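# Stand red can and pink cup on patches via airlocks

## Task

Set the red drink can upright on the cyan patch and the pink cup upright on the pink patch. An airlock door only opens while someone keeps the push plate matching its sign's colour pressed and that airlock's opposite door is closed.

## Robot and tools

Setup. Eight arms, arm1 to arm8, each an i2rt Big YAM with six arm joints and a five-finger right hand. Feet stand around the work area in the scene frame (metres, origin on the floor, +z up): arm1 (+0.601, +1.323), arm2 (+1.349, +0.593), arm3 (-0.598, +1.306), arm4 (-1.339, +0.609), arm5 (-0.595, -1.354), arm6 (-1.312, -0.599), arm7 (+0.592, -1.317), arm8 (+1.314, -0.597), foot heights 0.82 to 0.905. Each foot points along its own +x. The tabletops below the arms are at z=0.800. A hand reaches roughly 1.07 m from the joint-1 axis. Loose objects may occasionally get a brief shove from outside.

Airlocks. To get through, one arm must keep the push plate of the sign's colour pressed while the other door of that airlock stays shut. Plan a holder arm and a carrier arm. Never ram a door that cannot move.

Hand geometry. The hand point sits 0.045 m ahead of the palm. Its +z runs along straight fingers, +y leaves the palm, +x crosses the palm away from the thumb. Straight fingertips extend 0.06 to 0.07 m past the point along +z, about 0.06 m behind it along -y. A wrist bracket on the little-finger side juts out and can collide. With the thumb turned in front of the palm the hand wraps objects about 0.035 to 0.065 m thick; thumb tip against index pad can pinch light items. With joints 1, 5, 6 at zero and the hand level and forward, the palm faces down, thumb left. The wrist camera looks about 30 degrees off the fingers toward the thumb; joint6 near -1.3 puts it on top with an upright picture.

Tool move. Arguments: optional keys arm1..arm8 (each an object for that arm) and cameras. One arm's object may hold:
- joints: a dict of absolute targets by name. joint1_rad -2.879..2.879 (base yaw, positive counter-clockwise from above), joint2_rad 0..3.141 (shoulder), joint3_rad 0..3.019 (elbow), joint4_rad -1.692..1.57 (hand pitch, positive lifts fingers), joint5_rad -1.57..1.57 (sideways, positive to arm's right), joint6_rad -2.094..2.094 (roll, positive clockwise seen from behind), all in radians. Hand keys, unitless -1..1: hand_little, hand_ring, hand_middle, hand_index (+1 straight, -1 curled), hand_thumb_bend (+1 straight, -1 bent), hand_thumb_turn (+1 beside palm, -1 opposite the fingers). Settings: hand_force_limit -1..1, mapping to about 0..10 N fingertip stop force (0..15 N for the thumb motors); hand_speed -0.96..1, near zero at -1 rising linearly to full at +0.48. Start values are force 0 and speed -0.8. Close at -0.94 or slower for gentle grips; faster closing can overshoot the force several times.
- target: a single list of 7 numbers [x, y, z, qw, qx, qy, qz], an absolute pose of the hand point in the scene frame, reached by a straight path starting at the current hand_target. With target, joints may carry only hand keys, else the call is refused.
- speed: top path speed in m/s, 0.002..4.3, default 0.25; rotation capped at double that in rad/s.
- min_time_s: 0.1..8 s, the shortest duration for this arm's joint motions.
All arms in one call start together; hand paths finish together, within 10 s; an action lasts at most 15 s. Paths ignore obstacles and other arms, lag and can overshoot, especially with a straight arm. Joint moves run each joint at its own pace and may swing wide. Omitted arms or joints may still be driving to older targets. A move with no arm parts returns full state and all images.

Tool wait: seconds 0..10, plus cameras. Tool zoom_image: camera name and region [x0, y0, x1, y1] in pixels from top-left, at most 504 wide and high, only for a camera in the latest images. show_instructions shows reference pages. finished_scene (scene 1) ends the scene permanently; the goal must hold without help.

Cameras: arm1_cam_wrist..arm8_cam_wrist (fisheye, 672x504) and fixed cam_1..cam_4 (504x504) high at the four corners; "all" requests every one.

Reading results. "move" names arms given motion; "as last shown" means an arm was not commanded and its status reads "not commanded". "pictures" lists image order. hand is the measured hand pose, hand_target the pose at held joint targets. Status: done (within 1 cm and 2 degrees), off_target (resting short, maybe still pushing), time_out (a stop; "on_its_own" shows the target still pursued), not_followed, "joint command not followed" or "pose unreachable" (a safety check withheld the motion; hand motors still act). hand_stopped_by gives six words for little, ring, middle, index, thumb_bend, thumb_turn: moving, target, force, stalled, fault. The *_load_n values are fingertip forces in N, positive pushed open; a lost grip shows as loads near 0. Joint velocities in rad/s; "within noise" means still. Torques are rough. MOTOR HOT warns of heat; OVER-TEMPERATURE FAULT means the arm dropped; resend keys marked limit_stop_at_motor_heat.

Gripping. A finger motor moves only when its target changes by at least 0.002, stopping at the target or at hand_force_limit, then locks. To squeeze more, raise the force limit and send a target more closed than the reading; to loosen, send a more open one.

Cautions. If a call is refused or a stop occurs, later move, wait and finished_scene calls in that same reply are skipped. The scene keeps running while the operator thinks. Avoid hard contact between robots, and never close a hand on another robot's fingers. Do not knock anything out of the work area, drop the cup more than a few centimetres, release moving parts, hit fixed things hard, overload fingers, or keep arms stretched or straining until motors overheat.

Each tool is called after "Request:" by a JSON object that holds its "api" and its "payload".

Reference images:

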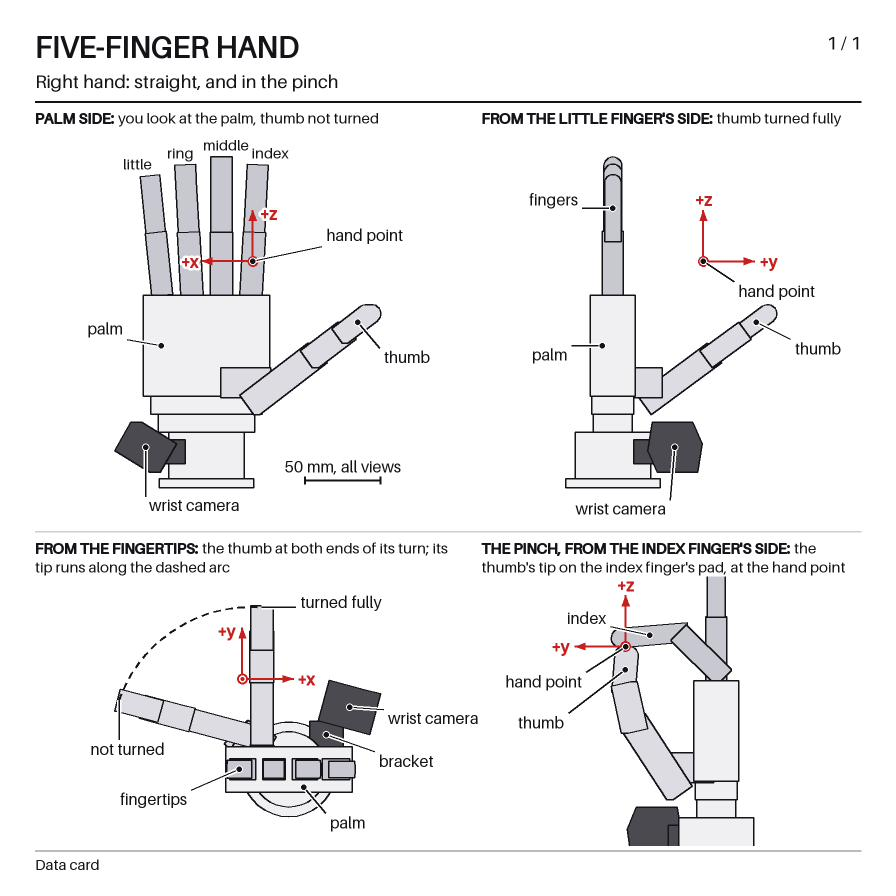

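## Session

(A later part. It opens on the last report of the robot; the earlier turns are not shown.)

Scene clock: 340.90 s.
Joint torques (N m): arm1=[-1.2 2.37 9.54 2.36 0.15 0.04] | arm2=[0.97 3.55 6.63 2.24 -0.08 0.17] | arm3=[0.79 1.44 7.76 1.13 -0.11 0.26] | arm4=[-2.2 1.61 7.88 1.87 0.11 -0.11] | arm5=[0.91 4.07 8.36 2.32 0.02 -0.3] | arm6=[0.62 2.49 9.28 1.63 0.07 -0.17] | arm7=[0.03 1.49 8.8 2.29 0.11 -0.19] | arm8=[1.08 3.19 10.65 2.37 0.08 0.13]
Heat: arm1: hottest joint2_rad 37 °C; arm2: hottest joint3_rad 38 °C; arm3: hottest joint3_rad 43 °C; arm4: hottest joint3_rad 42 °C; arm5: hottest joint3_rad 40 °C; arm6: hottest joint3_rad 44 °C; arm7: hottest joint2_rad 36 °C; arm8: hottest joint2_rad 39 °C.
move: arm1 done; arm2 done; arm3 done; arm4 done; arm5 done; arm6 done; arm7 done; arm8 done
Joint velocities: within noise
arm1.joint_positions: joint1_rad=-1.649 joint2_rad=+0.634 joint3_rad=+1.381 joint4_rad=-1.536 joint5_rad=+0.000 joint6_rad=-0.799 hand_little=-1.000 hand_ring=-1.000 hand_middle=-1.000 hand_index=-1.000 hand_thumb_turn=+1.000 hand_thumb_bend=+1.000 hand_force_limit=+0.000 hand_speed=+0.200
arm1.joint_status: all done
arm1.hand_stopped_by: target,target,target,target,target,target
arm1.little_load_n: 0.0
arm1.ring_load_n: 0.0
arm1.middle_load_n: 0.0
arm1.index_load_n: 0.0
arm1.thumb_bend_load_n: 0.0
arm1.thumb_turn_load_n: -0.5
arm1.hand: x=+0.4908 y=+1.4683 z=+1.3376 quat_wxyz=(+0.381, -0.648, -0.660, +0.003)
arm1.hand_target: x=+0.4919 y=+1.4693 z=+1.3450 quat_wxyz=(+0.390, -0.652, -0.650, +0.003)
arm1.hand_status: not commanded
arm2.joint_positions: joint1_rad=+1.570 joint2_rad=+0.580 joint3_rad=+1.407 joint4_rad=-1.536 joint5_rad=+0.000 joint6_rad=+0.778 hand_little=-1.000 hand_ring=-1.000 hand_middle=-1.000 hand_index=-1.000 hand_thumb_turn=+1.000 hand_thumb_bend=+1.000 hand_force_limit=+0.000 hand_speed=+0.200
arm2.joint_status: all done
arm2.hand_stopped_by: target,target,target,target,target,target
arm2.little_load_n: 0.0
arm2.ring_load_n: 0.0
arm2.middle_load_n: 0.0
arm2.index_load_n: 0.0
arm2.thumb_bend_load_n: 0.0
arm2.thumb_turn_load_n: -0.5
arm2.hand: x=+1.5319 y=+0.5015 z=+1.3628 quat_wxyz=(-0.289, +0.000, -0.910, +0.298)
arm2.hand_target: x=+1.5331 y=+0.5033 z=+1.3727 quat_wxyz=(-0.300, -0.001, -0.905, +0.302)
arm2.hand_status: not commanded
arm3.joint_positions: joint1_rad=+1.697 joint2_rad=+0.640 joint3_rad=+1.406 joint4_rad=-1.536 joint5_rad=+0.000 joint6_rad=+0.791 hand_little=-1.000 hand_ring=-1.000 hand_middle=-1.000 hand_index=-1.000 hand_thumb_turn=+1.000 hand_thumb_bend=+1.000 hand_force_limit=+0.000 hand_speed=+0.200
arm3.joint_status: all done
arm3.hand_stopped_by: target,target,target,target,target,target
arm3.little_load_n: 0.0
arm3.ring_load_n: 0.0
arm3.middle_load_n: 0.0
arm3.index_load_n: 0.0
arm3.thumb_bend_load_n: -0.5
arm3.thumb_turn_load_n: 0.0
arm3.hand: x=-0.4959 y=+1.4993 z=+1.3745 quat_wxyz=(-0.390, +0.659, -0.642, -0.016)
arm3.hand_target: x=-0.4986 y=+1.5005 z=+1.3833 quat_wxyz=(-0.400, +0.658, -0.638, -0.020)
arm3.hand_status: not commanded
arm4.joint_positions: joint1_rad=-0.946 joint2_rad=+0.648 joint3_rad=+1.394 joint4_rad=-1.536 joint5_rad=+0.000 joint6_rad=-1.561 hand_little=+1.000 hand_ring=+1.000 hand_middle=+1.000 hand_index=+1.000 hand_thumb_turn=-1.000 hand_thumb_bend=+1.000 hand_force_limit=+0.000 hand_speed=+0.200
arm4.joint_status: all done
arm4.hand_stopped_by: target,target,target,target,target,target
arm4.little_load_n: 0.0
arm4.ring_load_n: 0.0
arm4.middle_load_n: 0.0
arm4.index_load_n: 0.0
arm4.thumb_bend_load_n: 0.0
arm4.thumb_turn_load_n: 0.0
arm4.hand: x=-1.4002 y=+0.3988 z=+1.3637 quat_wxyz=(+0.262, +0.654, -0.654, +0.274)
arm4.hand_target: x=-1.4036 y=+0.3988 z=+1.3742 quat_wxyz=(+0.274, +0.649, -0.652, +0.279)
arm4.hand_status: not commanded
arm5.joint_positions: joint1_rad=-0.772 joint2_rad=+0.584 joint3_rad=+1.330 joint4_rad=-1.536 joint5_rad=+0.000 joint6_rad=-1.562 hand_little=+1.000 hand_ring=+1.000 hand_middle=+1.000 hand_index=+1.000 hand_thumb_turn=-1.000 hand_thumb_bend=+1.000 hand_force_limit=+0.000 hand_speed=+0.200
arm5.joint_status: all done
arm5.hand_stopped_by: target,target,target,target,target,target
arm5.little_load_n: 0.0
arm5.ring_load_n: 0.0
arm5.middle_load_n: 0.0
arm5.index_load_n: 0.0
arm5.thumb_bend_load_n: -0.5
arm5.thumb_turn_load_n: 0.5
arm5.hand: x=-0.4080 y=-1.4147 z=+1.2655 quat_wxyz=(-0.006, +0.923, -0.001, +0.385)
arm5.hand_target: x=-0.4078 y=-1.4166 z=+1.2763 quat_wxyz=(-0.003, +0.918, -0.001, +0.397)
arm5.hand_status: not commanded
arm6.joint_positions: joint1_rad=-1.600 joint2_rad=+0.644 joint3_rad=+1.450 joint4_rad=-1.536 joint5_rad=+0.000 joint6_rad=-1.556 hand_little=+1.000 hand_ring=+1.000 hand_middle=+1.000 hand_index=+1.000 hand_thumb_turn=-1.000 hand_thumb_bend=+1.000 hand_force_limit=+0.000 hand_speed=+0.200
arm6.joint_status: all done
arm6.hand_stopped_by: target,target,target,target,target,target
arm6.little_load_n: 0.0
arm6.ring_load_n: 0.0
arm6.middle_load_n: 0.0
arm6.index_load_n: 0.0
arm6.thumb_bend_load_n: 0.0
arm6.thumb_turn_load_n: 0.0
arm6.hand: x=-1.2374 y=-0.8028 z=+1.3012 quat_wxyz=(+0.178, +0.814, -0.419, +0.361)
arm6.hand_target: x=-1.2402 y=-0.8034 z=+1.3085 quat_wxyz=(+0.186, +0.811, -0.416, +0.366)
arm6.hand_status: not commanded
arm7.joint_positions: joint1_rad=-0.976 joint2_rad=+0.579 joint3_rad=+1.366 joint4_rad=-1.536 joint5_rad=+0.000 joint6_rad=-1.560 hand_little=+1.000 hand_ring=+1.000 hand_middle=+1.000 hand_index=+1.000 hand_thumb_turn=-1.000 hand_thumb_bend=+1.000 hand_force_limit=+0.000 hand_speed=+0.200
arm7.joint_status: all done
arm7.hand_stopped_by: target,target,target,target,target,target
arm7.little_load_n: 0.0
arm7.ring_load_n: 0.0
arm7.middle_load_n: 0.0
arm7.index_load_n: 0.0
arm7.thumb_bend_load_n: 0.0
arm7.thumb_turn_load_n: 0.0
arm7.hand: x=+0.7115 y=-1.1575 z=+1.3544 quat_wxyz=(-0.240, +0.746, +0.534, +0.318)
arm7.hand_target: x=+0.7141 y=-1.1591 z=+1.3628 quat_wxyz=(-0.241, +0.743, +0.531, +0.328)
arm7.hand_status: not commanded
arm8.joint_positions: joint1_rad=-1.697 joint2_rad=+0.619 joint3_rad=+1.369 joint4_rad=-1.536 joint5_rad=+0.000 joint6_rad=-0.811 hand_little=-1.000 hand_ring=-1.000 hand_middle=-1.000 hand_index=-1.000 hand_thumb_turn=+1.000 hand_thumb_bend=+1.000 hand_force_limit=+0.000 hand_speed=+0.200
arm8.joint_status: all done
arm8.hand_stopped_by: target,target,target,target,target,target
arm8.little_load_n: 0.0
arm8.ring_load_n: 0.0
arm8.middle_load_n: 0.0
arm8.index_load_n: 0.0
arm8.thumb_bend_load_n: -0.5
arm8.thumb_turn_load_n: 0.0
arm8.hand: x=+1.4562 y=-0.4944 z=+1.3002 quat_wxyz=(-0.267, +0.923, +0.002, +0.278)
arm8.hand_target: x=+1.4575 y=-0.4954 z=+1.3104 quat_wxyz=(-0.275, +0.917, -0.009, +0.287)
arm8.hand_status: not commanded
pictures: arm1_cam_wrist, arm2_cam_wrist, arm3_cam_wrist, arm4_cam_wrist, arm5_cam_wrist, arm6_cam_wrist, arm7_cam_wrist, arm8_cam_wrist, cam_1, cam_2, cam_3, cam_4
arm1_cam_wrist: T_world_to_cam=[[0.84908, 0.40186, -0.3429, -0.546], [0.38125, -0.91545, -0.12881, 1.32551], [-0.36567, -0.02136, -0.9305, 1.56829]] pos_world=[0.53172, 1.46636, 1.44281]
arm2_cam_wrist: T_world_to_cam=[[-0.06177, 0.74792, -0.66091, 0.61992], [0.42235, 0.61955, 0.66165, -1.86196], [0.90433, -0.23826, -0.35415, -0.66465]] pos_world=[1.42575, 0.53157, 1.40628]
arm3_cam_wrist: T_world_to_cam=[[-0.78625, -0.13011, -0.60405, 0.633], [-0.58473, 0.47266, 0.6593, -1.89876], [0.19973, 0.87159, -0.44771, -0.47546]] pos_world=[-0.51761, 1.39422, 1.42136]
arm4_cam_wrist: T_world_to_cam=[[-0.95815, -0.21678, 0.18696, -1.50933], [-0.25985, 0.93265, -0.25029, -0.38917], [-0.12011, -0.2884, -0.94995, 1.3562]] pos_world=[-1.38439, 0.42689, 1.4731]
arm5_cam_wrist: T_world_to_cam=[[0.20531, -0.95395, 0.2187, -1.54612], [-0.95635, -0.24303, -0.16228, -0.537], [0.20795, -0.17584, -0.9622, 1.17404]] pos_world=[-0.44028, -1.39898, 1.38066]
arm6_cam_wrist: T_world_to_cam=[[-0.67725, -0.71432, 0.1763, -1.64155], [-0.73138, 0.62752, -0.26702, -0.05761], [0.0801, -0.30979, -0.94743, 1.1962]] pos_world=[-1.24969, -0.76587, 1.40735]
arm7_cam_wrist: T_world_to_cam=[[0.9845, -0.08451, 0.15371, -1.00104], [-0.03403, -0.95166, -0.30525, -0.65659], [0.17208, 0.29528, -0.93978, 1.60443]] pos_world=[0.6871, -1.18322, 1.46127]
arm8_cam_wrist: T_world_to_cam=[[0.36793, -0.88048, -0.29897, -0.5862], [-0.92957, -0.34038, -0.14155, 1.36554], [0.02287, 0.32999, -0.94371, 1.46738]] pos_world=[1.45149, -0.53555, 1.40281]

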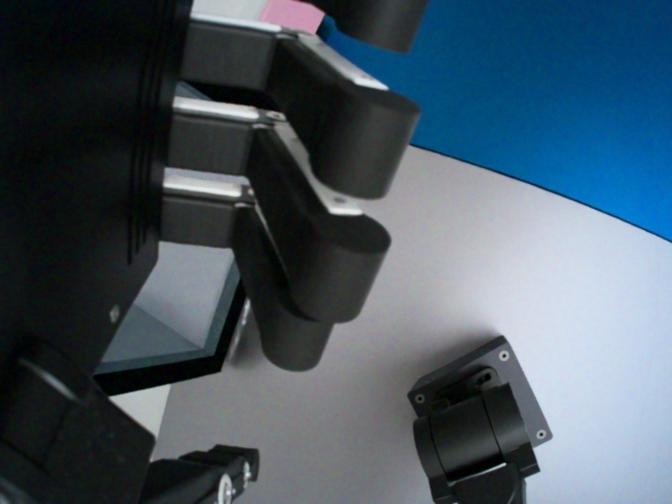

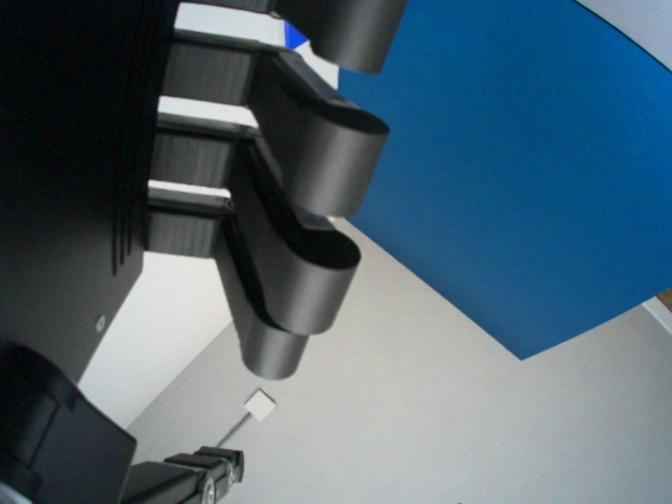

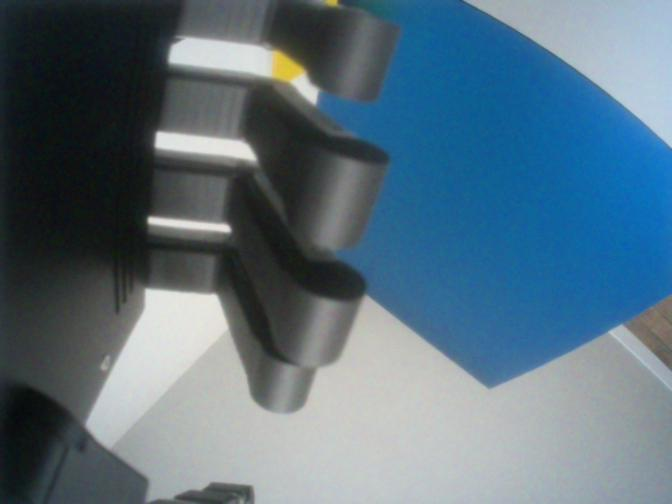

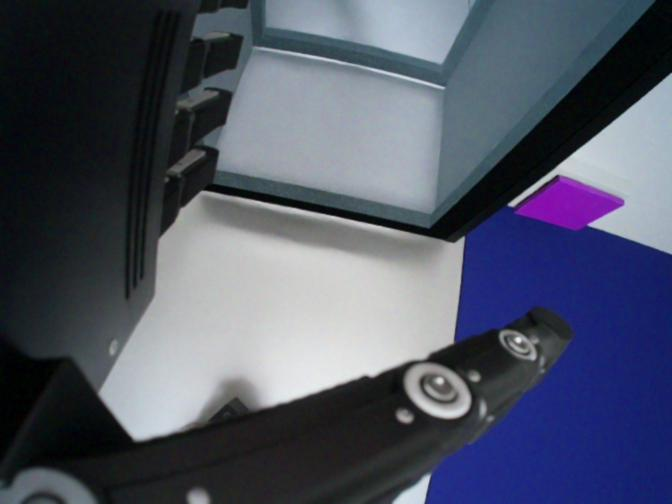

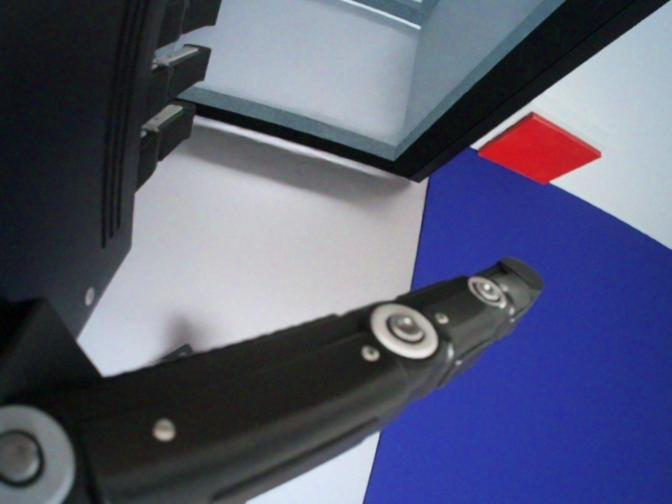

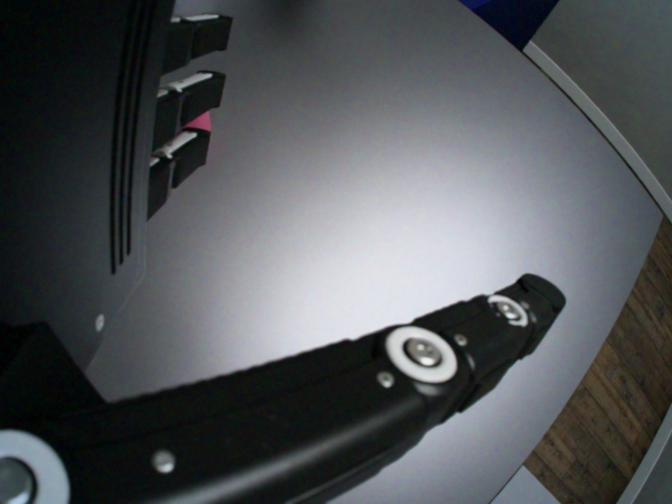

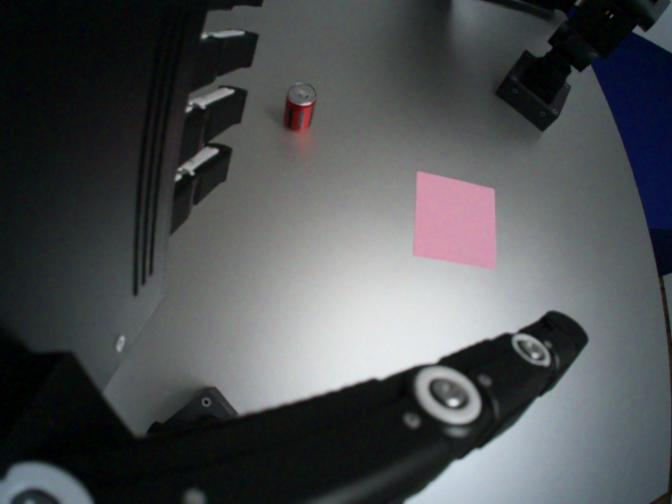

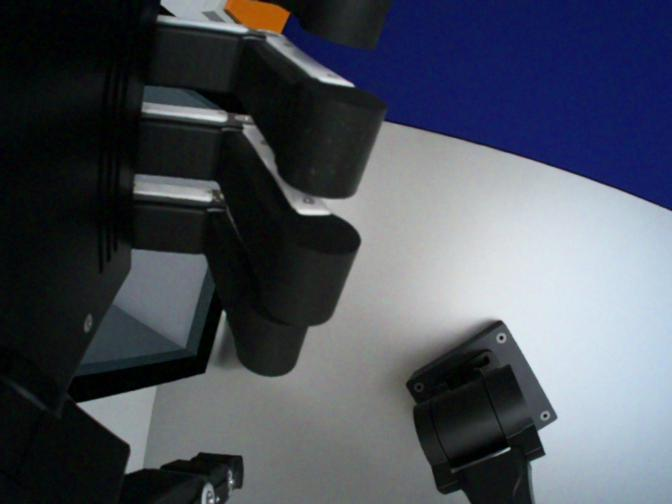

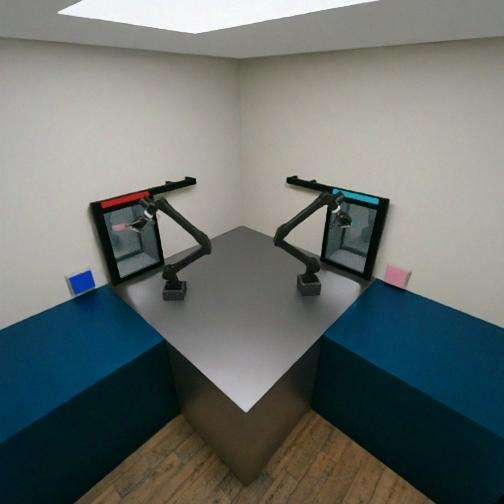

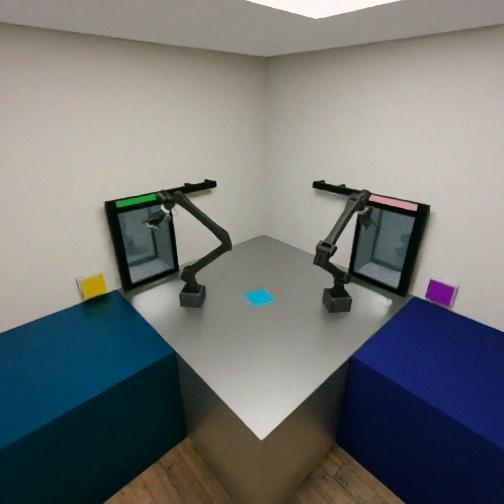

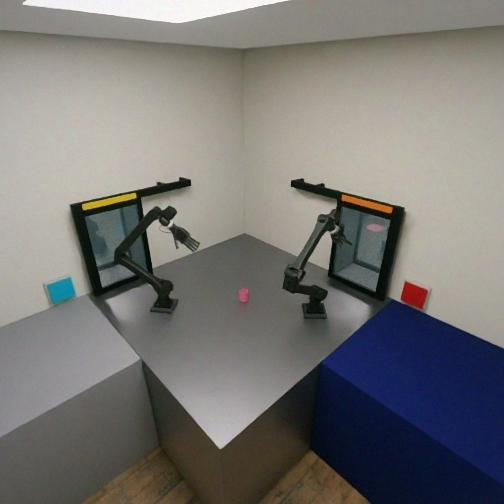

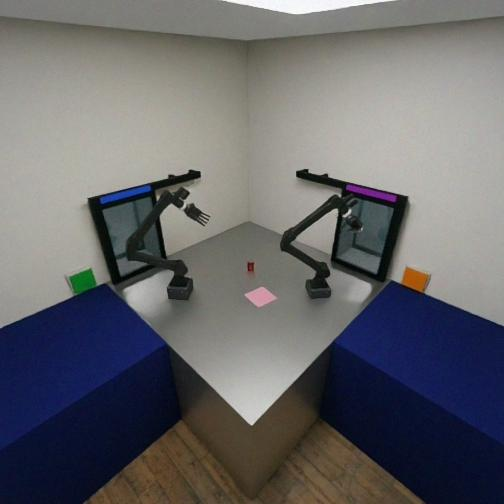

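Request:
{"api": "move", "payload": {"arm1": {"target": [0.275, 1.80, 0.91, -0.0493, 0.7054, 0.7054, -0.0493], "speed": 0.3}, "arm2": {"target": [1.84, 0.275, 0.91, 0, 0, -0.9976, 0.0697], "speed": 0.3}, "arm3": {"target": [-0.275, 1.866, 0.92, -0.0493, 0.7054, -0.7054, 0.0493], "speed": 0.3}, "arm8": {"target": [1.82, -0.275, 0.91, -0.0697, 0.9976, 0, 0], "speed": 0.3}, "arm7": {"target": [0.760, -0.861, 0.90, -0.4106, 0.5757, 0.4106, 0.5757], "speed": 0.3}, "cameras": ["arm1_cam_wrist", "arm2_cam_wrist", "arm3_cam_wrist", "arm7_cam_wrist", "arm8_cam_wrist", "cam_1", "cam_2", "cam_4"]}}

Scene clock: 358.93 s.
Joint torques (N m): arm1=[-1.2 -18.43 11.93 0.03 0.15 -0.15] | arm2=[0.44 -18.78 9.06 0.08 0.09 0.11] | arm3=[1.2 -18.2 9.77 -0.57 0.08 0.22] | arm4=[-2.32 1.61 7.9 1.87 0.11 -0.11] | arm5=[1.26 4.01 8.35 2.19 0.02 -0.25] | arm6=[1.14 2.61 9.35 1.63 0.04 -0.18] | arm7=[2.37 -9.82 2.04 3.25 0.2 -0.21] | arm8=[1.03 -16.62 13.37 0.55 0.11 -0.09]
Heat: arm1: hottest joint3_rad 38 °C; arm2: hottest joint3_rad 38 °C; arm3: hottest joint3_rad 44 °C; arm4: hottest joint3_rad 42 °C; arm5: hottest joint3_rad 40 °C; arm6: hottest joint3_rad 44 °C; arm7: hottest joint2_rad 36 °C; arm8: hottest joint2_rad 39 °C.
move: arm1 off_target; arm2 off_target; arm3 off_target; arm7 off_target; arm8 off_target
Joint velocities: within noise
arm1.joint_positions: joint1_rad=-1.814 joint2_rad=+2.061 joint3_rad=+1.627 joint4_rad=-1.075 joint5_rad=-0.107 joint6_rad=-0.939 hand_little=-1.000 hand_ring=-1.000 hand_middle=-1.000 hand_index=-1.000 hand_thumb_turn=+1.000 hand_thumb_bend=+1.000 hand_force_limit=+0.000 hand_speed=+0.200
arm1.joint_status: not commanded
arm1.hand_stopped_by: target,target,target,target,target,target
arm1.little_load_n: 0.0
arm1.ring_load_n: 0.0
arm1.middle_load_n: 0.0
arm1.index_load_n: 0.5
arm1.thumb_bend_load_n: 0.0
arm1.thumb_turn_load_n: 0.0
arm1.hand: x=+0.2783 y=+1.7838 z=+0.9013 quat_wxyz=(+0.038, -0.706, -0.706, +0.053)
arm1.hand_target: x=+0.2754 y=+1.7995 z=+0.9102 quat_wxyz=(+0.050, -0.705, -0.705, +0.049)
arm1.hand_status: off_target (0.019 m and 1.3 deg from the pose sent, 0.583 m and 39.5 deg at the start)
arm2.joint_positions: joint1_rad=+1.702 joint2_rad=+1.930 joint3_rad=+1.479 joint4_rad=-1.060 joint5_rad=+0.105 joint6_rad=+0.902 hand_little=-1.000 hand_ring=-1.000 hand_middle=-1.000 hand_index=-1.000 hand_thumb_turn=+1.000 hand_thumb_bend=+1.000 hand_force_limit=+0.000 hand_speed=+0.200
arm2.joint_status: not commanded
arm2.hand_stopped_by: target,target,target,target,target,target
arm2.little_load_n: 0.0
arm2.ring_load_n: 0.0
arm2.middle_load_n: 0.0
arm2.index_load_n: 0.0
arm2.thumb_bend_load_n: 0.0
arm2.thumb_turn_load_n: 0.0
arm2.hand: x=+1.8230 y=+0.2811 z=+0.8954 quat_wxyz=(+0.013, +0.002, -0.998, +0.059)
arm2.hand_target: x=+1.8395 y=+0.2755 z=+0.9103 quat_wxyz=(+0.000, +0.000, -0.998, +0.070)
arm2.hand_status: off_target (0.023 m and 1.9 deg from the pose sent, 0.593 m and 43.7 deg at the start)
arm3.joint_positions: joint1_rad=+1.846 joint2_rad=+2.093 joint3_rad=+1.723 joint4_rad=-1.140 joint5_rad=+0.128 joint6_rad=+0.971 hand_little=-1.000 hand_ring=-1.000 hand_middle=-1.000 hand_index=-1.000 hand_thumb_turn=+1.000 hand_thumb_bend=+1.000 hand_force_limit=+0.000 hand_speed=+0.200
arm3.joint_status: not commanded
arm3.hand_stopped_by: target,target,target,target,target,target
arm3.little_load_n: 0.0
arm3.ring_load_n: 0.0
arm3.middle_load_n: 0.0
arm3.index_load_n: 0.0
arm3.thumb_bend_load_n: 0.0
arm3.thumb_turn_load_n: 0.0
arm3.hand: x=-0.2751 y=+1.8525 z=+0.9134 quat_wxyz=(-0.042, +0.705, -0.707, +0.050)
arm3.hand_target: x=-0.2753 y=+1.8656 z=+0.9201 quat_wxyz=(-0.050, +0.705, -0.705, +0.049)
arm3.hand_status: off_target (0.015 m and 0.8 deg from the pose sent, 0.624 m and 41.0 deg at the start)
arm4, arm5, arm6: as last shown
arm4.thumb_turn_load_n: 0.5
arm5.thumb_bend_load_n: 0.0
arm5.thumb_turn_load_n: 0.0
arm7.joint_positions: joint1_rad=-0.833 joint2_rad=+2.038 joint3_rad=+0.388 joint4_rad=+1.564 joint5_rad=+0.184 joint6_rad=-1.549 hand_little=+1.000 hand_ring=+1.000 hand_middle=+1.000 hand_index=+1.000 hand_thumb_turn=-1.000 hand_thumb_bend=+1.000 hand_force_limit=+0.000 hand_speed=+0.200
arm7.joint_status: not commanded
arm7.hand_stopped_by: target,target,target,target,target,target
arm7.little_load_n: 0.0
arm7.ring_load_n: 0.0
arm7.middle_load_n: 0.0
arm7.index_load_n: 0.0
arm7.thumb_bend_load_n: 0.0
arm7.thumb_turn_load_n: 0.0
arm7.hand: x=+0.7646 y=-0.8662 z=+0.8971 quat_wxyz=(-0.390, +0.608, +0.418, +0.550)
arm7.hand_target: x=+0.7601 y=-0.8608 z=+0.9005 quat_wxyz=(-0.395, +0.599, +0.420, +0.555)
arm7.hand_status: off_target (0.008 m and 5.3 deg from the pose sent, 0.545 m and 43.1 deg at the start; pose on its path clipped on 7 of 99 steps; a joint's target at an end of its range on 25 of 99 steps)
arm8.joint_positions: joint1_rad=-1.863 joint2_rad=+2.099 joint3_rad=+1.764 joint4_rad=-1.200 joint5_rad=-0.114 joint6_rad=-0.969 hand_little=-1.000 hand_ring=-1.000 hand_middle=-1.000 hand_index=-1.000 hand_thumb_turn=+1.000 hand_thumb_bend=+1.000 hand_force_limit=+0.000 hand_speed=+0.200
arm8.joint_status: not commanded
arm8.hand_stopped_by: target,target,target,target,target,target
arm8.little_load_n: 0.0
arm8.ring_load_n: 0.0
arm8.middle_load_n: 0.0
arm8.index_load_n: 0.0
arm8.thumb_bend_load_n: 0.0
arm8.thumb_turn_load_n: 0.0
arm8.hand: x=+1.8005 y=-0.2780 z=+0.8966 quat_wxyz=(-0.060, +0.998, +0.000, -0.017)
arm8.hand_target: x=+1.8194 y=-0.2754 z=+0.9102 quat_wxyz=(-0.070, +0.998, +0.000, +0.001)
arm8.hand_status: off_target (0.024 m and 2.2 deg from the pose sent, 0.577 m and 40.2 deg at the start)
arm1_cam_wrist: T_world_to_cam=[[0.94917, 0.28271, -0.13836, -0.64166], [0.31209, -0.78822, 0.53038, 0.83724], [0.04088, -0.54661, -0.83639, 1.83035]] pos_world=[0.27292, 1.84182, 0.99805]
arm2_cam_wrist: T_world_to_cam=[[-0.27474, 0.95604, -0.1025, 0.32364], [0.81954, 0.28859, 0.49504, -2.02091], [0.50285, 0.05201, -0.86281, -0.04026]] pos_world=[1.76539, 0.2759, 0.99886]
arm3_cam_wrist: T_world_to_cam=[[-0.95411, -0.28458, -0.09316, 0.34734], [-0.29572, 0.84656, 0.44259, -2.0478], [-0.04708, 0.44983, -0.89187, 0.08534]] pos_world=[-0.27015, 1.79405, 1.01481]
arm7_cam_wrist: T_world_to_cam=[[0.9292, -0.26192, 0.26074, -1.16586], [0.05839, -0.5926, -0.80338, 0.1701], [0.36494, 0.76172, -0.53535, 0.97326]] pos_world=[0.71821, -0.94592, 0.96169]
arm8_cam_wrist: T_world_to_cam=[[0.28368, -0.95486, -0.08813, -0.70107], [-0.79189, -0.2851, 0.54003, 0.85857], [-0.54078, -0.08341, -0.83702, 1.81144]] pos_world=[1.85835, -0.27355, 0.99078]

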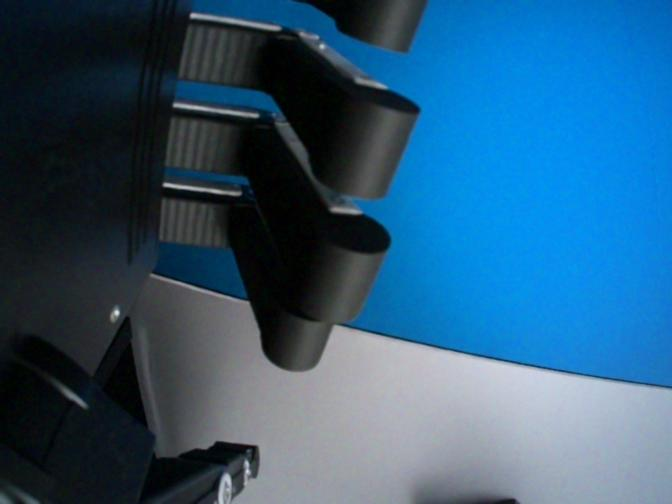

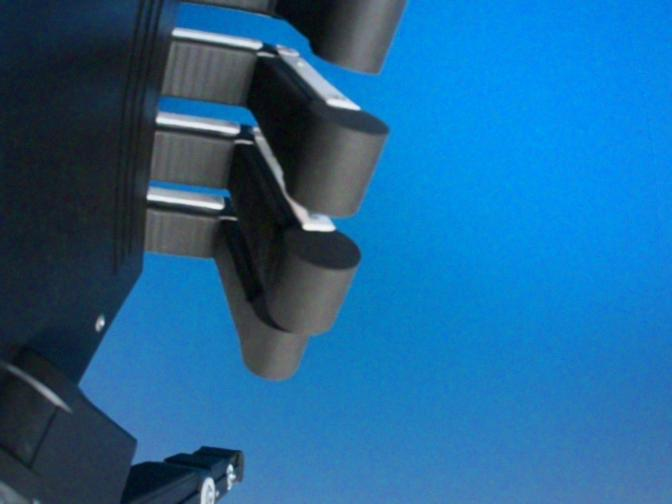

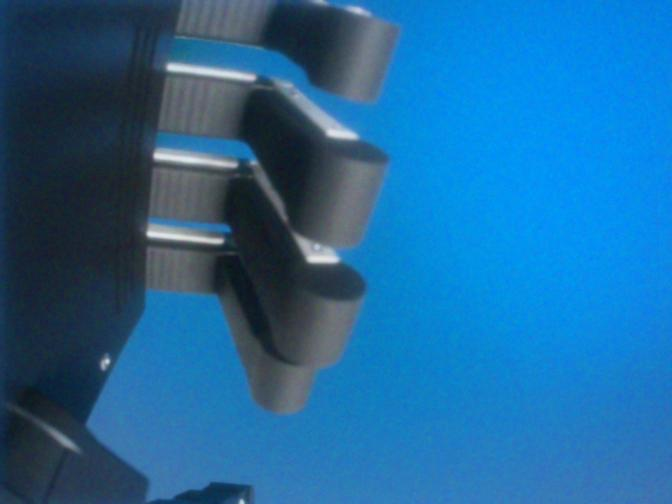

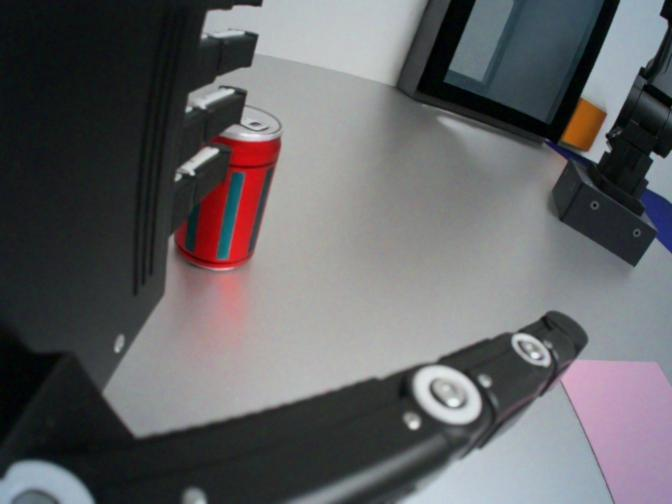

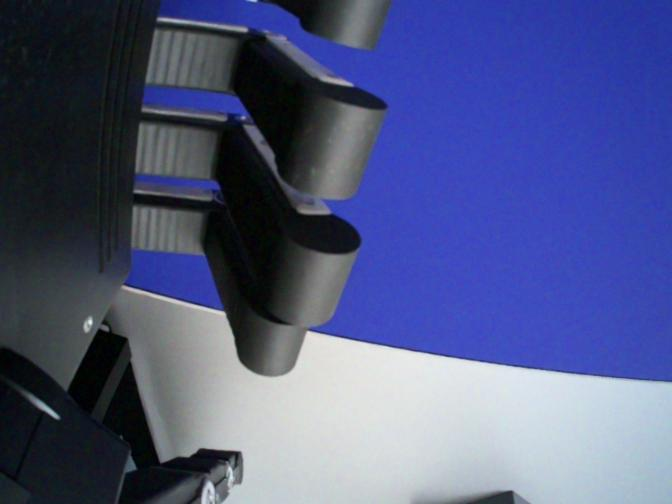

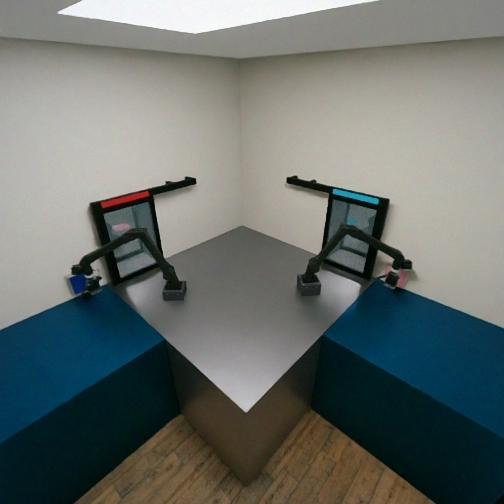

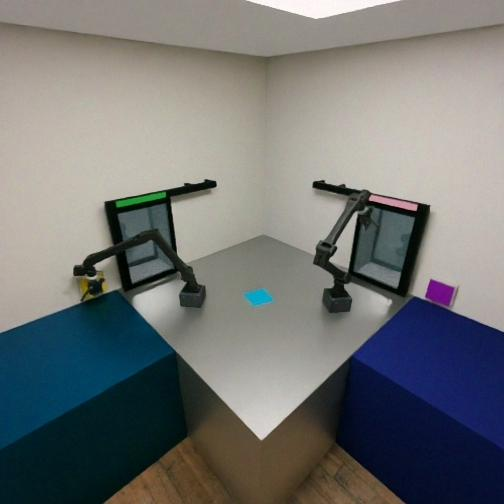

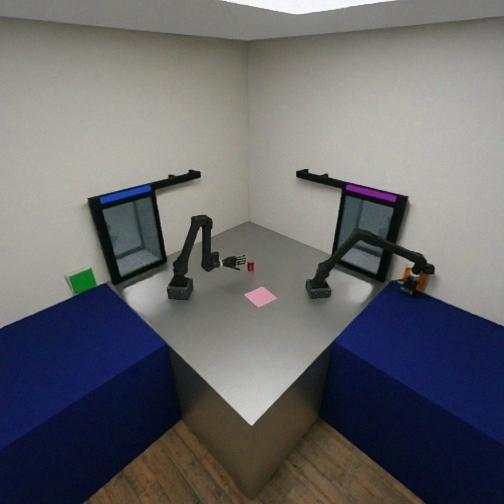

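Request:
{"api": "move", "payload": {"arm2": {"target": [1.855, 0.215, 0.925, 0, 0, -0.9976, 0.0697], "speed": 0.15}, "arm7": {"target": [0.728, -0.831, 0.85, -0.4156, 0.572, 0.4156, 0.572], "speed": 0.2}, "cameras": ["arm2_cam_wrist", "arm7_cam_wrist", "cam_1", "cam_4", "cam_3"]}}

Request:
{"api": "zoom_image", "payload": {"camera": "cam_1", "region": [50, 230, 130, 310]}}

Scene clock: 427.30 s.
Joint torques (N m): arm1=[-0.44 -17.38 12.12 0.18 0.16 -0.09] | arm2=[-0.62 -19.49 9.61 0.2 -0.01 -0.12] | arm3=[1.08 -18.26 9.81 -0.51 0.09 0.21] | arm4=[-2.26 1.67 7.9 1.85 0.11 -0.11] | arm5=[-0.38 3.37 8.28 2.22 0.05 -0.2] | arm6=[1.08 2.61 9.24 1.59 0.07 -0.16] | arm7=[2.32 -10.81 1.63 3.15 0.24 0.01] | arm8=[1.03 -16.97 13.37 0.59 0.1 -0.09]
Heat: arm1: hottest joint2_rad 43 °C; arm2: hottest joint2_rad 40 °C; arm3: hottest joint3_rad 51 °C; arm4: hottest joint3_rad 42 °C; arm5: hottest joint3_rad 40 °C; arm6: hottest joint3_rad 44 °C; arm7: hottest joint2_rad 37 °C; arm8: hottest joint2_rad 43 °C.
move: arm2 off_target; arm7 off_target
Joint velocities: within noise
arm1, arm3, arm4, arm5, arm6, arm8: as last shown
arm1.little_load_n: 0.5
arm1.index_load_n: 0.0
arm2.joint_positions: joint1_rad=+1.651 joint2_rad=+2.027 joint3_rad=+1.691 joint4_rad=-1.160 joint5_rad=+0.103 joint6_rad=+0.865 hand_little=-1.000 hand_ring=-1.000 hand_middle=-1.000 hand_index=-1.000 hand_thumb_turn=+1.000 hand_thumb_bend=+1.000 hand_force_limit=+0.000 hand_speed=+0.200
arm2.joint_status: not commanded
arm2.hand_stopped_by: target,target,target,target,target,target
arm2.little_load_n: 0.0
arm2.ring_load_n: 0.0
arm2.middle_load_n: 0.0
arm2.index_load_n: 0.0
arm2.thumb_bend_load_n: 0.0
arm2.thumb_turn_load_n: 0.0
arm2.hand: x=+1.8439 y=+0.2246 z=+0.9152 quat_wxyz=(+0.009, -0.006, -0.998, +0.063)
arm2.hand_target: x=+1.8545 y=+0.2154 z=+0.9251 quat_wxyz=(+0.000, +0.000, -0.998, +0.070)
arm2.hand_status: off_target (0.018 m and 1.5 deg from the pose sent, 0.079 m and 1.9 deg at the start)
arm4.thumb_turn_load_n: 0.0
arm5.thumb_turn_load_n: 0.5
arm7.joint_positions: joint1_rad=-0.726 joint2_rad=+2.195 joint3_rad=+0.502 joint4_rad=+1.566 joint5_rad=+0.280 joint6_rad=-1.549 hand_little=+1.000 hand_ring=+1.000 hand_middle=+1.000 hand_index=+1.000 hand_thumb_turn=-1.000 hand_thumb_bend=+1.000 hand_force_limit=+0.000 hand_speed=+0.200
arm7.joint_status: not commanded
arm7.hand_stopped_by: target,target,target,target,target,target
arm7.little_load_n: 0.0
arm7.ring_load_n: 0.0
arm7.middle_load_n: 0.0
arm7.index_load_n: 0.0
arm7.thumb_bend_load_n: 0.0
arm7.thumb_turn_load_n: 0.0
arm7.hand: x=+0.7329 y=-0.8343 z=+0.8506 quat_wxyz=(-0.380, +0.612, +0.434, +0.541)
arm7.hand_target: x=+0.7281 y=-0.8307 z=+0.8504 quat_wxyz=(-0.388, +0.609, +0.430, +0.541)
arm7.hand_status: off_target (0.006 m and 7.4 deg from the pose sent, 0.069 m and 5.6 deg at the start; a joint's target at an end of its range on 37 of 37 steps)
pictures: arm2_cam_wrist, arm7_cam_wrist, cam_1, cam_3, cam_4
arm2_cam_wrist: T_world_to_cam=[[-0.25989, 0.95915, -0.11175, 0.3658], [0.81953, 0.28029, 0.49981, -2.03409], [0.51071, 0.03832, -0.8589, -0.04561]] pos_world=[1.78536, 0.22103, 1.01836]
arm7_cam_wrist: T_world_to_cam=[[0.9306, -0.24038, 0.27605, -1.11195], [0.06992, -0.62352, -0.77867, 0.09818], [0.35931, 0.74393, -0.56344, 0.94883]] pos_world=[0.68699, -0.91194, 0.91801]

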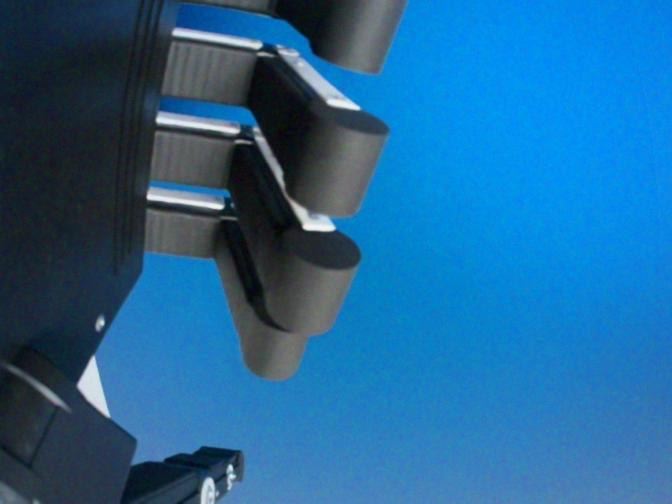

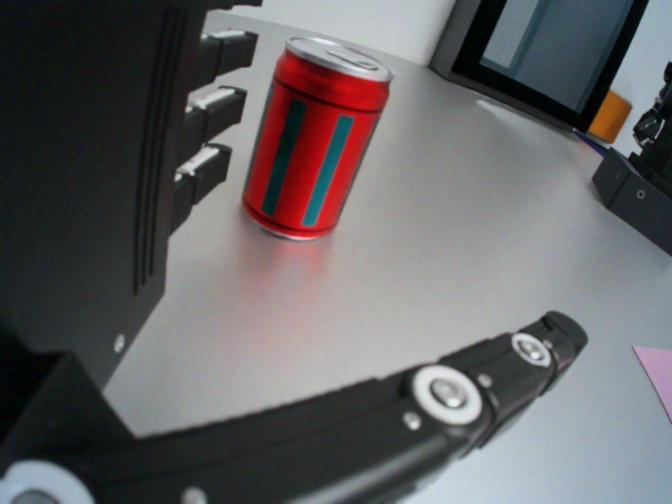

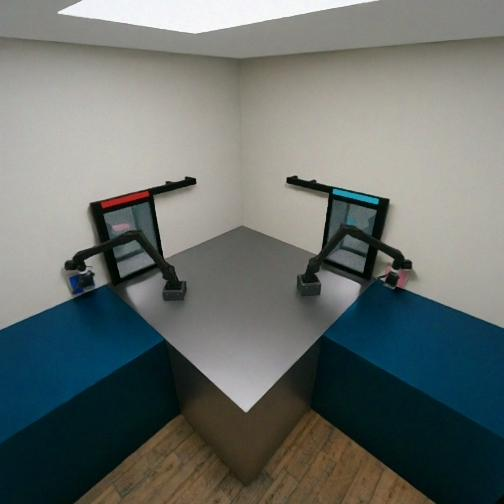

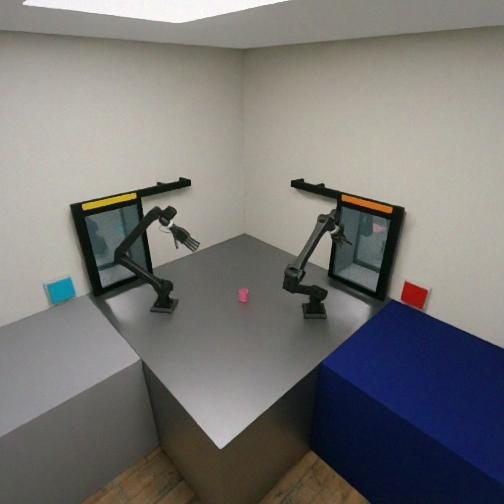

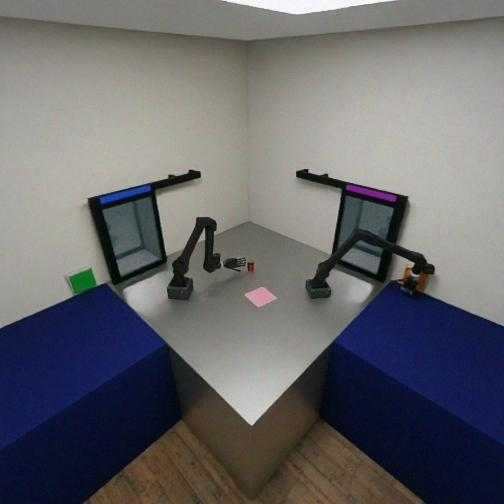

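Scaled by 6.300 from the camera's image (finer frame: 720x720).

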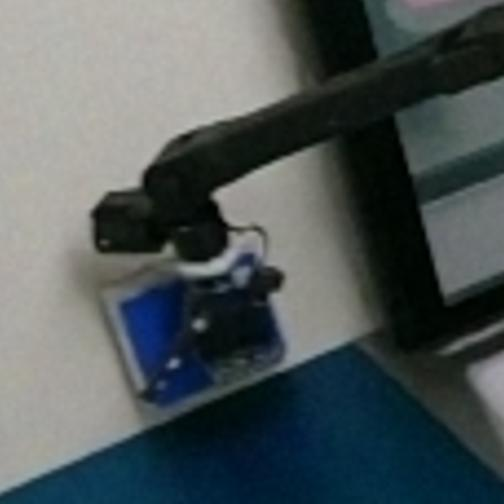

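Request:
{"api": "move", "payload": {"arm2": {"target": [1.868, 0.19, 0.93, 0, 0, -0.9976, 0.0697], "speed": 0.1}, "arm7": {"target": [0.719, -0.828, 0.845, -0.4076, 0.5778, 0.4076, 0.5778], "speed": 0.2}}}

Request:
{"api": "move", "payload": {"arm7": {"target": [0.7475, -0.758, 0.845, -0.4076, 0.5778, 0.4076, 0.5778], "speed": 0.1}, "cameras": ["arm2_cam_wrist", "arm7_cam_wrist", "cam_1", "cam_4"]}}

Request:
{"api": "zoom_image", "payload": {"camera": "cam_1", "region": [50, 230, 130, 310]}}

Request:
{"api": "zoom_image", "payload": {"camera": "cam_4", "region": [70, 170, 290, 310]}}

Scene clock: 459.63 s.
Joint torques (N m): arm1=[-1.49 -17.85 12.03 0.16 0.17 -0.11] | arm2=[-1.03 -20.6 9.8 0.23 -0.03 -0.16] | arm3=[1.2 -18.02 9.74 -0.53 0.09 0.2] | arm4=[-2.32 1.61 7.91 1.85 0.11 -0.11] | arm5=[0.09 3.84 8.28 2.26 0.05 -0.22] | arm6=[0.97 2.43 9.2 1.57 0.06 -0.18] | arm7=[2.14 -10.81 1.7 3.1 0.25 0.02] | arm8=[1.03 -17.08 13.33 0.58 0.1 -0.08]
Heat: arm1: hottest joint2_rad 43 °C; arm2: hottest joint2_rad 42 °C; arm3: hottest joint3_rad 52 °C; arm4: hottest joint3_rad 42 °C; arm5: hottest joint3_rad 40 °C; arm6: hottest joint3_rad 44 °C; arm7: hottest joint2_rad 37 °C; arm8: hottest joint2_rad 43 °C.
move: arm2 off_target; arm7 off_target
Joint velocities: within noise
arm1, arm3, arm4, arm5, arm6, arm8: as last shown
arm1.little_load_n: 0.0
arm2.joint_positions: joint1_rad=+1.643 joint2_rad=+2.092 joint3_rad=+1.815 joint4_rad=-1.217 joint5_rad=+0.102 joint6_rad=+0.848 hand_little=-1.000 hand_ring=-1.000 hand_middle=-1.000 hand_index=-1.000 hand_thumb_turn=+1.000 hand_thumb_bend=+1.000 hand_force_limit=+0.000 hand_speed=+0.200
arm2.joint_status: not commanded
arm2.hand_stopped_by: target,target,target,target,target,target
arm2.little_load_n: 0.0
arm2.ring_load_n: 0.0
arm2.middle_load_n: 0.0
arm2.index_load_n: 0.0
arm2.thumb_bend_load_n: 0.0
arm2.thumb_turn_load_n: 0.0
arm2.hand: x=+1.8606 y=+0.2034 z=+0.9209 quat_wxyz=(+0.009, -0.001, -0.998, +0.063)
arm2.hand_target: x=+1.8674 y=+0.1904 z=+0.9300 quat_wxyz=(+0.000, +0.000, -0.998, +0.070)
arm2.hand_status: off_target (0.018 m and 1.3 deg from the pose sent, 0.045 m and 1.4 deg at the start)
arm7.joint_positions: joint1_rad=-0.686 joint2_rad=+2.214 joint3_rad=+0.524 joint4_rad=+1.566 joint5_rad=+0.352 joint6_rad=-1.544 hand_little=+1.000 hand_ring=+1.000 hand_middle=+1.000 hand_index=+1.000 hand_thumb_turn=-1.000 hand_thumb_bend=+1.000 hand_force_limit=+0.000 hand_speed=+0.200
arm7.joint_status: not commanded
arm7.hand_stopped_by: target,target,target,target,target,target
arm7.little_load_n: 0.0
arm7.ring_load_n: 0.0
arm7.middle_load_n: 0.0
arm7.index_load_n: 0.0
arm7.thumb_bend_load_n: 0.0
arm7.thumb_turn_load_n: 0.0
arm7.hand: x=+0.7252 y=-0.8311 z=+0.8470 quat_wxyz=(-0.372, +0.617, +0.423, +0.550)
arm7.hand_target: x=+0.7190 y=-0.8277 z=+0.8454 quat_wxyz=(-0.381, +0.615, +0.420, +0.548)
arm7.hand_status: off_target (0.007 m and 7.1 deg from the pose sent, 0.016 m and 7.2 deg at the start; a joint's target at an end of its range on 35 of 35 steps)
pictures: none

Scene clock: 460.97 s.
Joint torques (N m): arm1=[-0.79 -18.96 12.22 -0.14 0.14 -0.16] | arm2=[-1.49 -20.19 9.85 -0.02 -0.05 -0.14] | arm3=[1.38 -18.43 9.77 -0.5 0.1 0.21] | arm4=[-2.32 1.67 7.9 1.87 0.11 -0.11] | arm5=[0.03 3.78 8.31 2.37 0.04 -0.25] | arm6=[0.62 2.49 9.29 1.51 0.02 -0.16] | arm7=[0.26 -12.57 2.85 3.1 -0.02 -0.21] | arm8=[1.14 -16.97 13.35 0.57 0.11 -0.08]
Heat: arm1: hottest joint2_rad 43 °C; arm2: hottest joint2_rad 42 °C; arm3: hottest joint3_rad 52 °C; arm4: hottest joint3_rad 42 °C; arm5: hottest joint3_rad 40 °C; arm6: hottest joint3_rad 44 °C; arm7: hottest joint2_rad 37 °C; arm8: hottest joint2_rad 43 °C.
move: arm7 done
Joint velocities: within noise
arm1, arm2, arm3, arm4, arm5, arm6, arm8: as last shown
arm1.index_load_n: 0.5
arm2.hand_target: x=+1.8675 y=+0.1904 z=+0.9300 quat_wxyz=(+0.000, +0.000, -0.998, +0.070)
arm3.thumb_bend_load_n: -0.5
arm5.thumb_turn_load_n: 0.0
arm7.joint_positions: joint1_rad=-0.736 joint2_rad=+2.299 joint3_rad=+0.720 joint4_rad=+1.566 joint5_rad=+0.263 joint6_rad=-1.569 hand_little=+1.000 hand_ring=+1.000 hand_middle=+1.000 hand_index=+1.000 hand_thumb_turn=-1.000 hand_thumb_bend=+1.000 hand_force_limit=+0.000 hand_speed=+0.200
arm7.joint_status: not commanded
arm7.hand_stopped_by: target,target,target,target,target,target
arm7.little_load_n: 0.0
arm7.ring_load_n: 0.0
arm7.middle_load_n: 0.0
arm7.index_load_n: 0.0
arm7.thumb_bend_load_n: -0.5
arm7.thumb_turn_load_n: 0.5
arm7.hand: x=+0.7407 y=-0.7589 z=+0.8462 quat_wxyz=(-0.409, +0.582, +0.411, +0.570)
arm7.hand_target: x=+0.7475 y=-0.7580 z=+0.8452 quat_wxyz=(-0.407, +0.579, +0.408, +0.577)
arm7.hand_status: done (0.007 m and 1.1 deg from the pose sent, 0.076 m and 7.1 deg at the start; a joint's target at an end of its range on 39 of 40 steps)
arm8.middle_load_n: 0.5
arm2_cam_wrist: T_world_to_cam=[[-0.26823, 0.95677, -0.11243, 0.40762], [0.81697, 0.28776, 0.49976, -2.04145], [0.51051, 0.0422, -0.85884, -0.04903]] pos_world=[1.80216, 0.19952, 1.02396]
arm7_cam_wrist: T_world_to_cam=[[0.92562, -0.26242, 0.27271, -1.1101], [0.09502, -0.53637, -0.83862, 0.23947], [0.36634, 0.80215, -0.47153, 0.84861]] pos_world=[0.69389, -0.84358, 0.90371]

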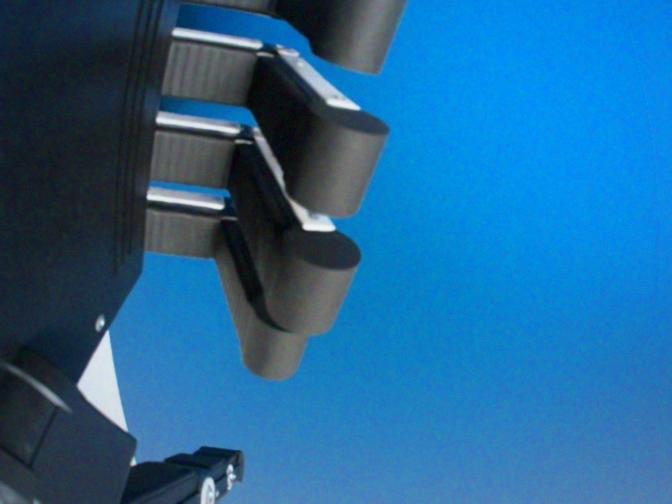

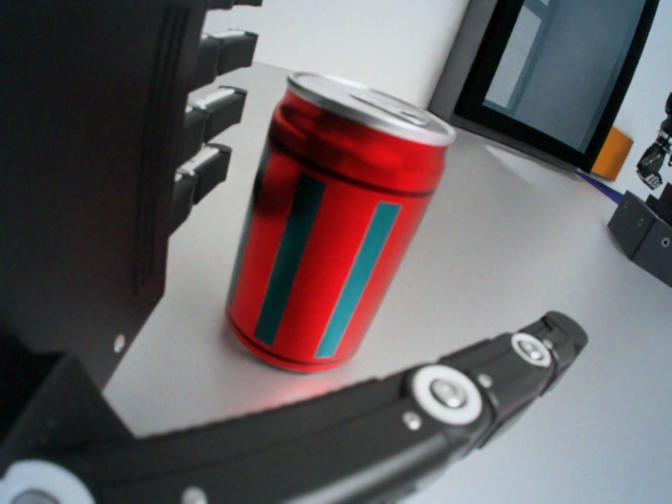

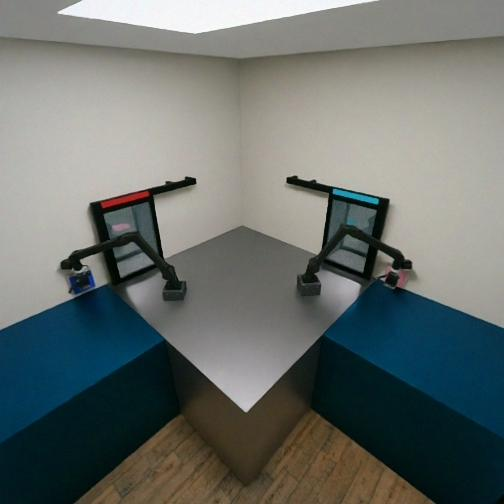

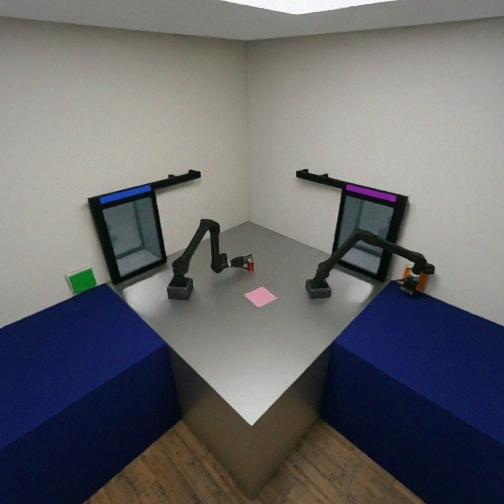

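Scaled by 6.300 from the camera's image (finer frame: 720x720).

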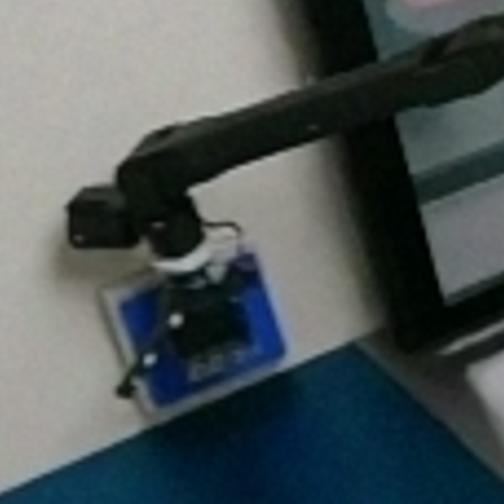

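Scaled by 2.291 from the camera's image (finer frame: 720x720).

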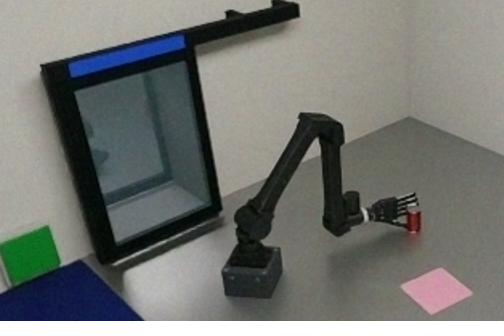

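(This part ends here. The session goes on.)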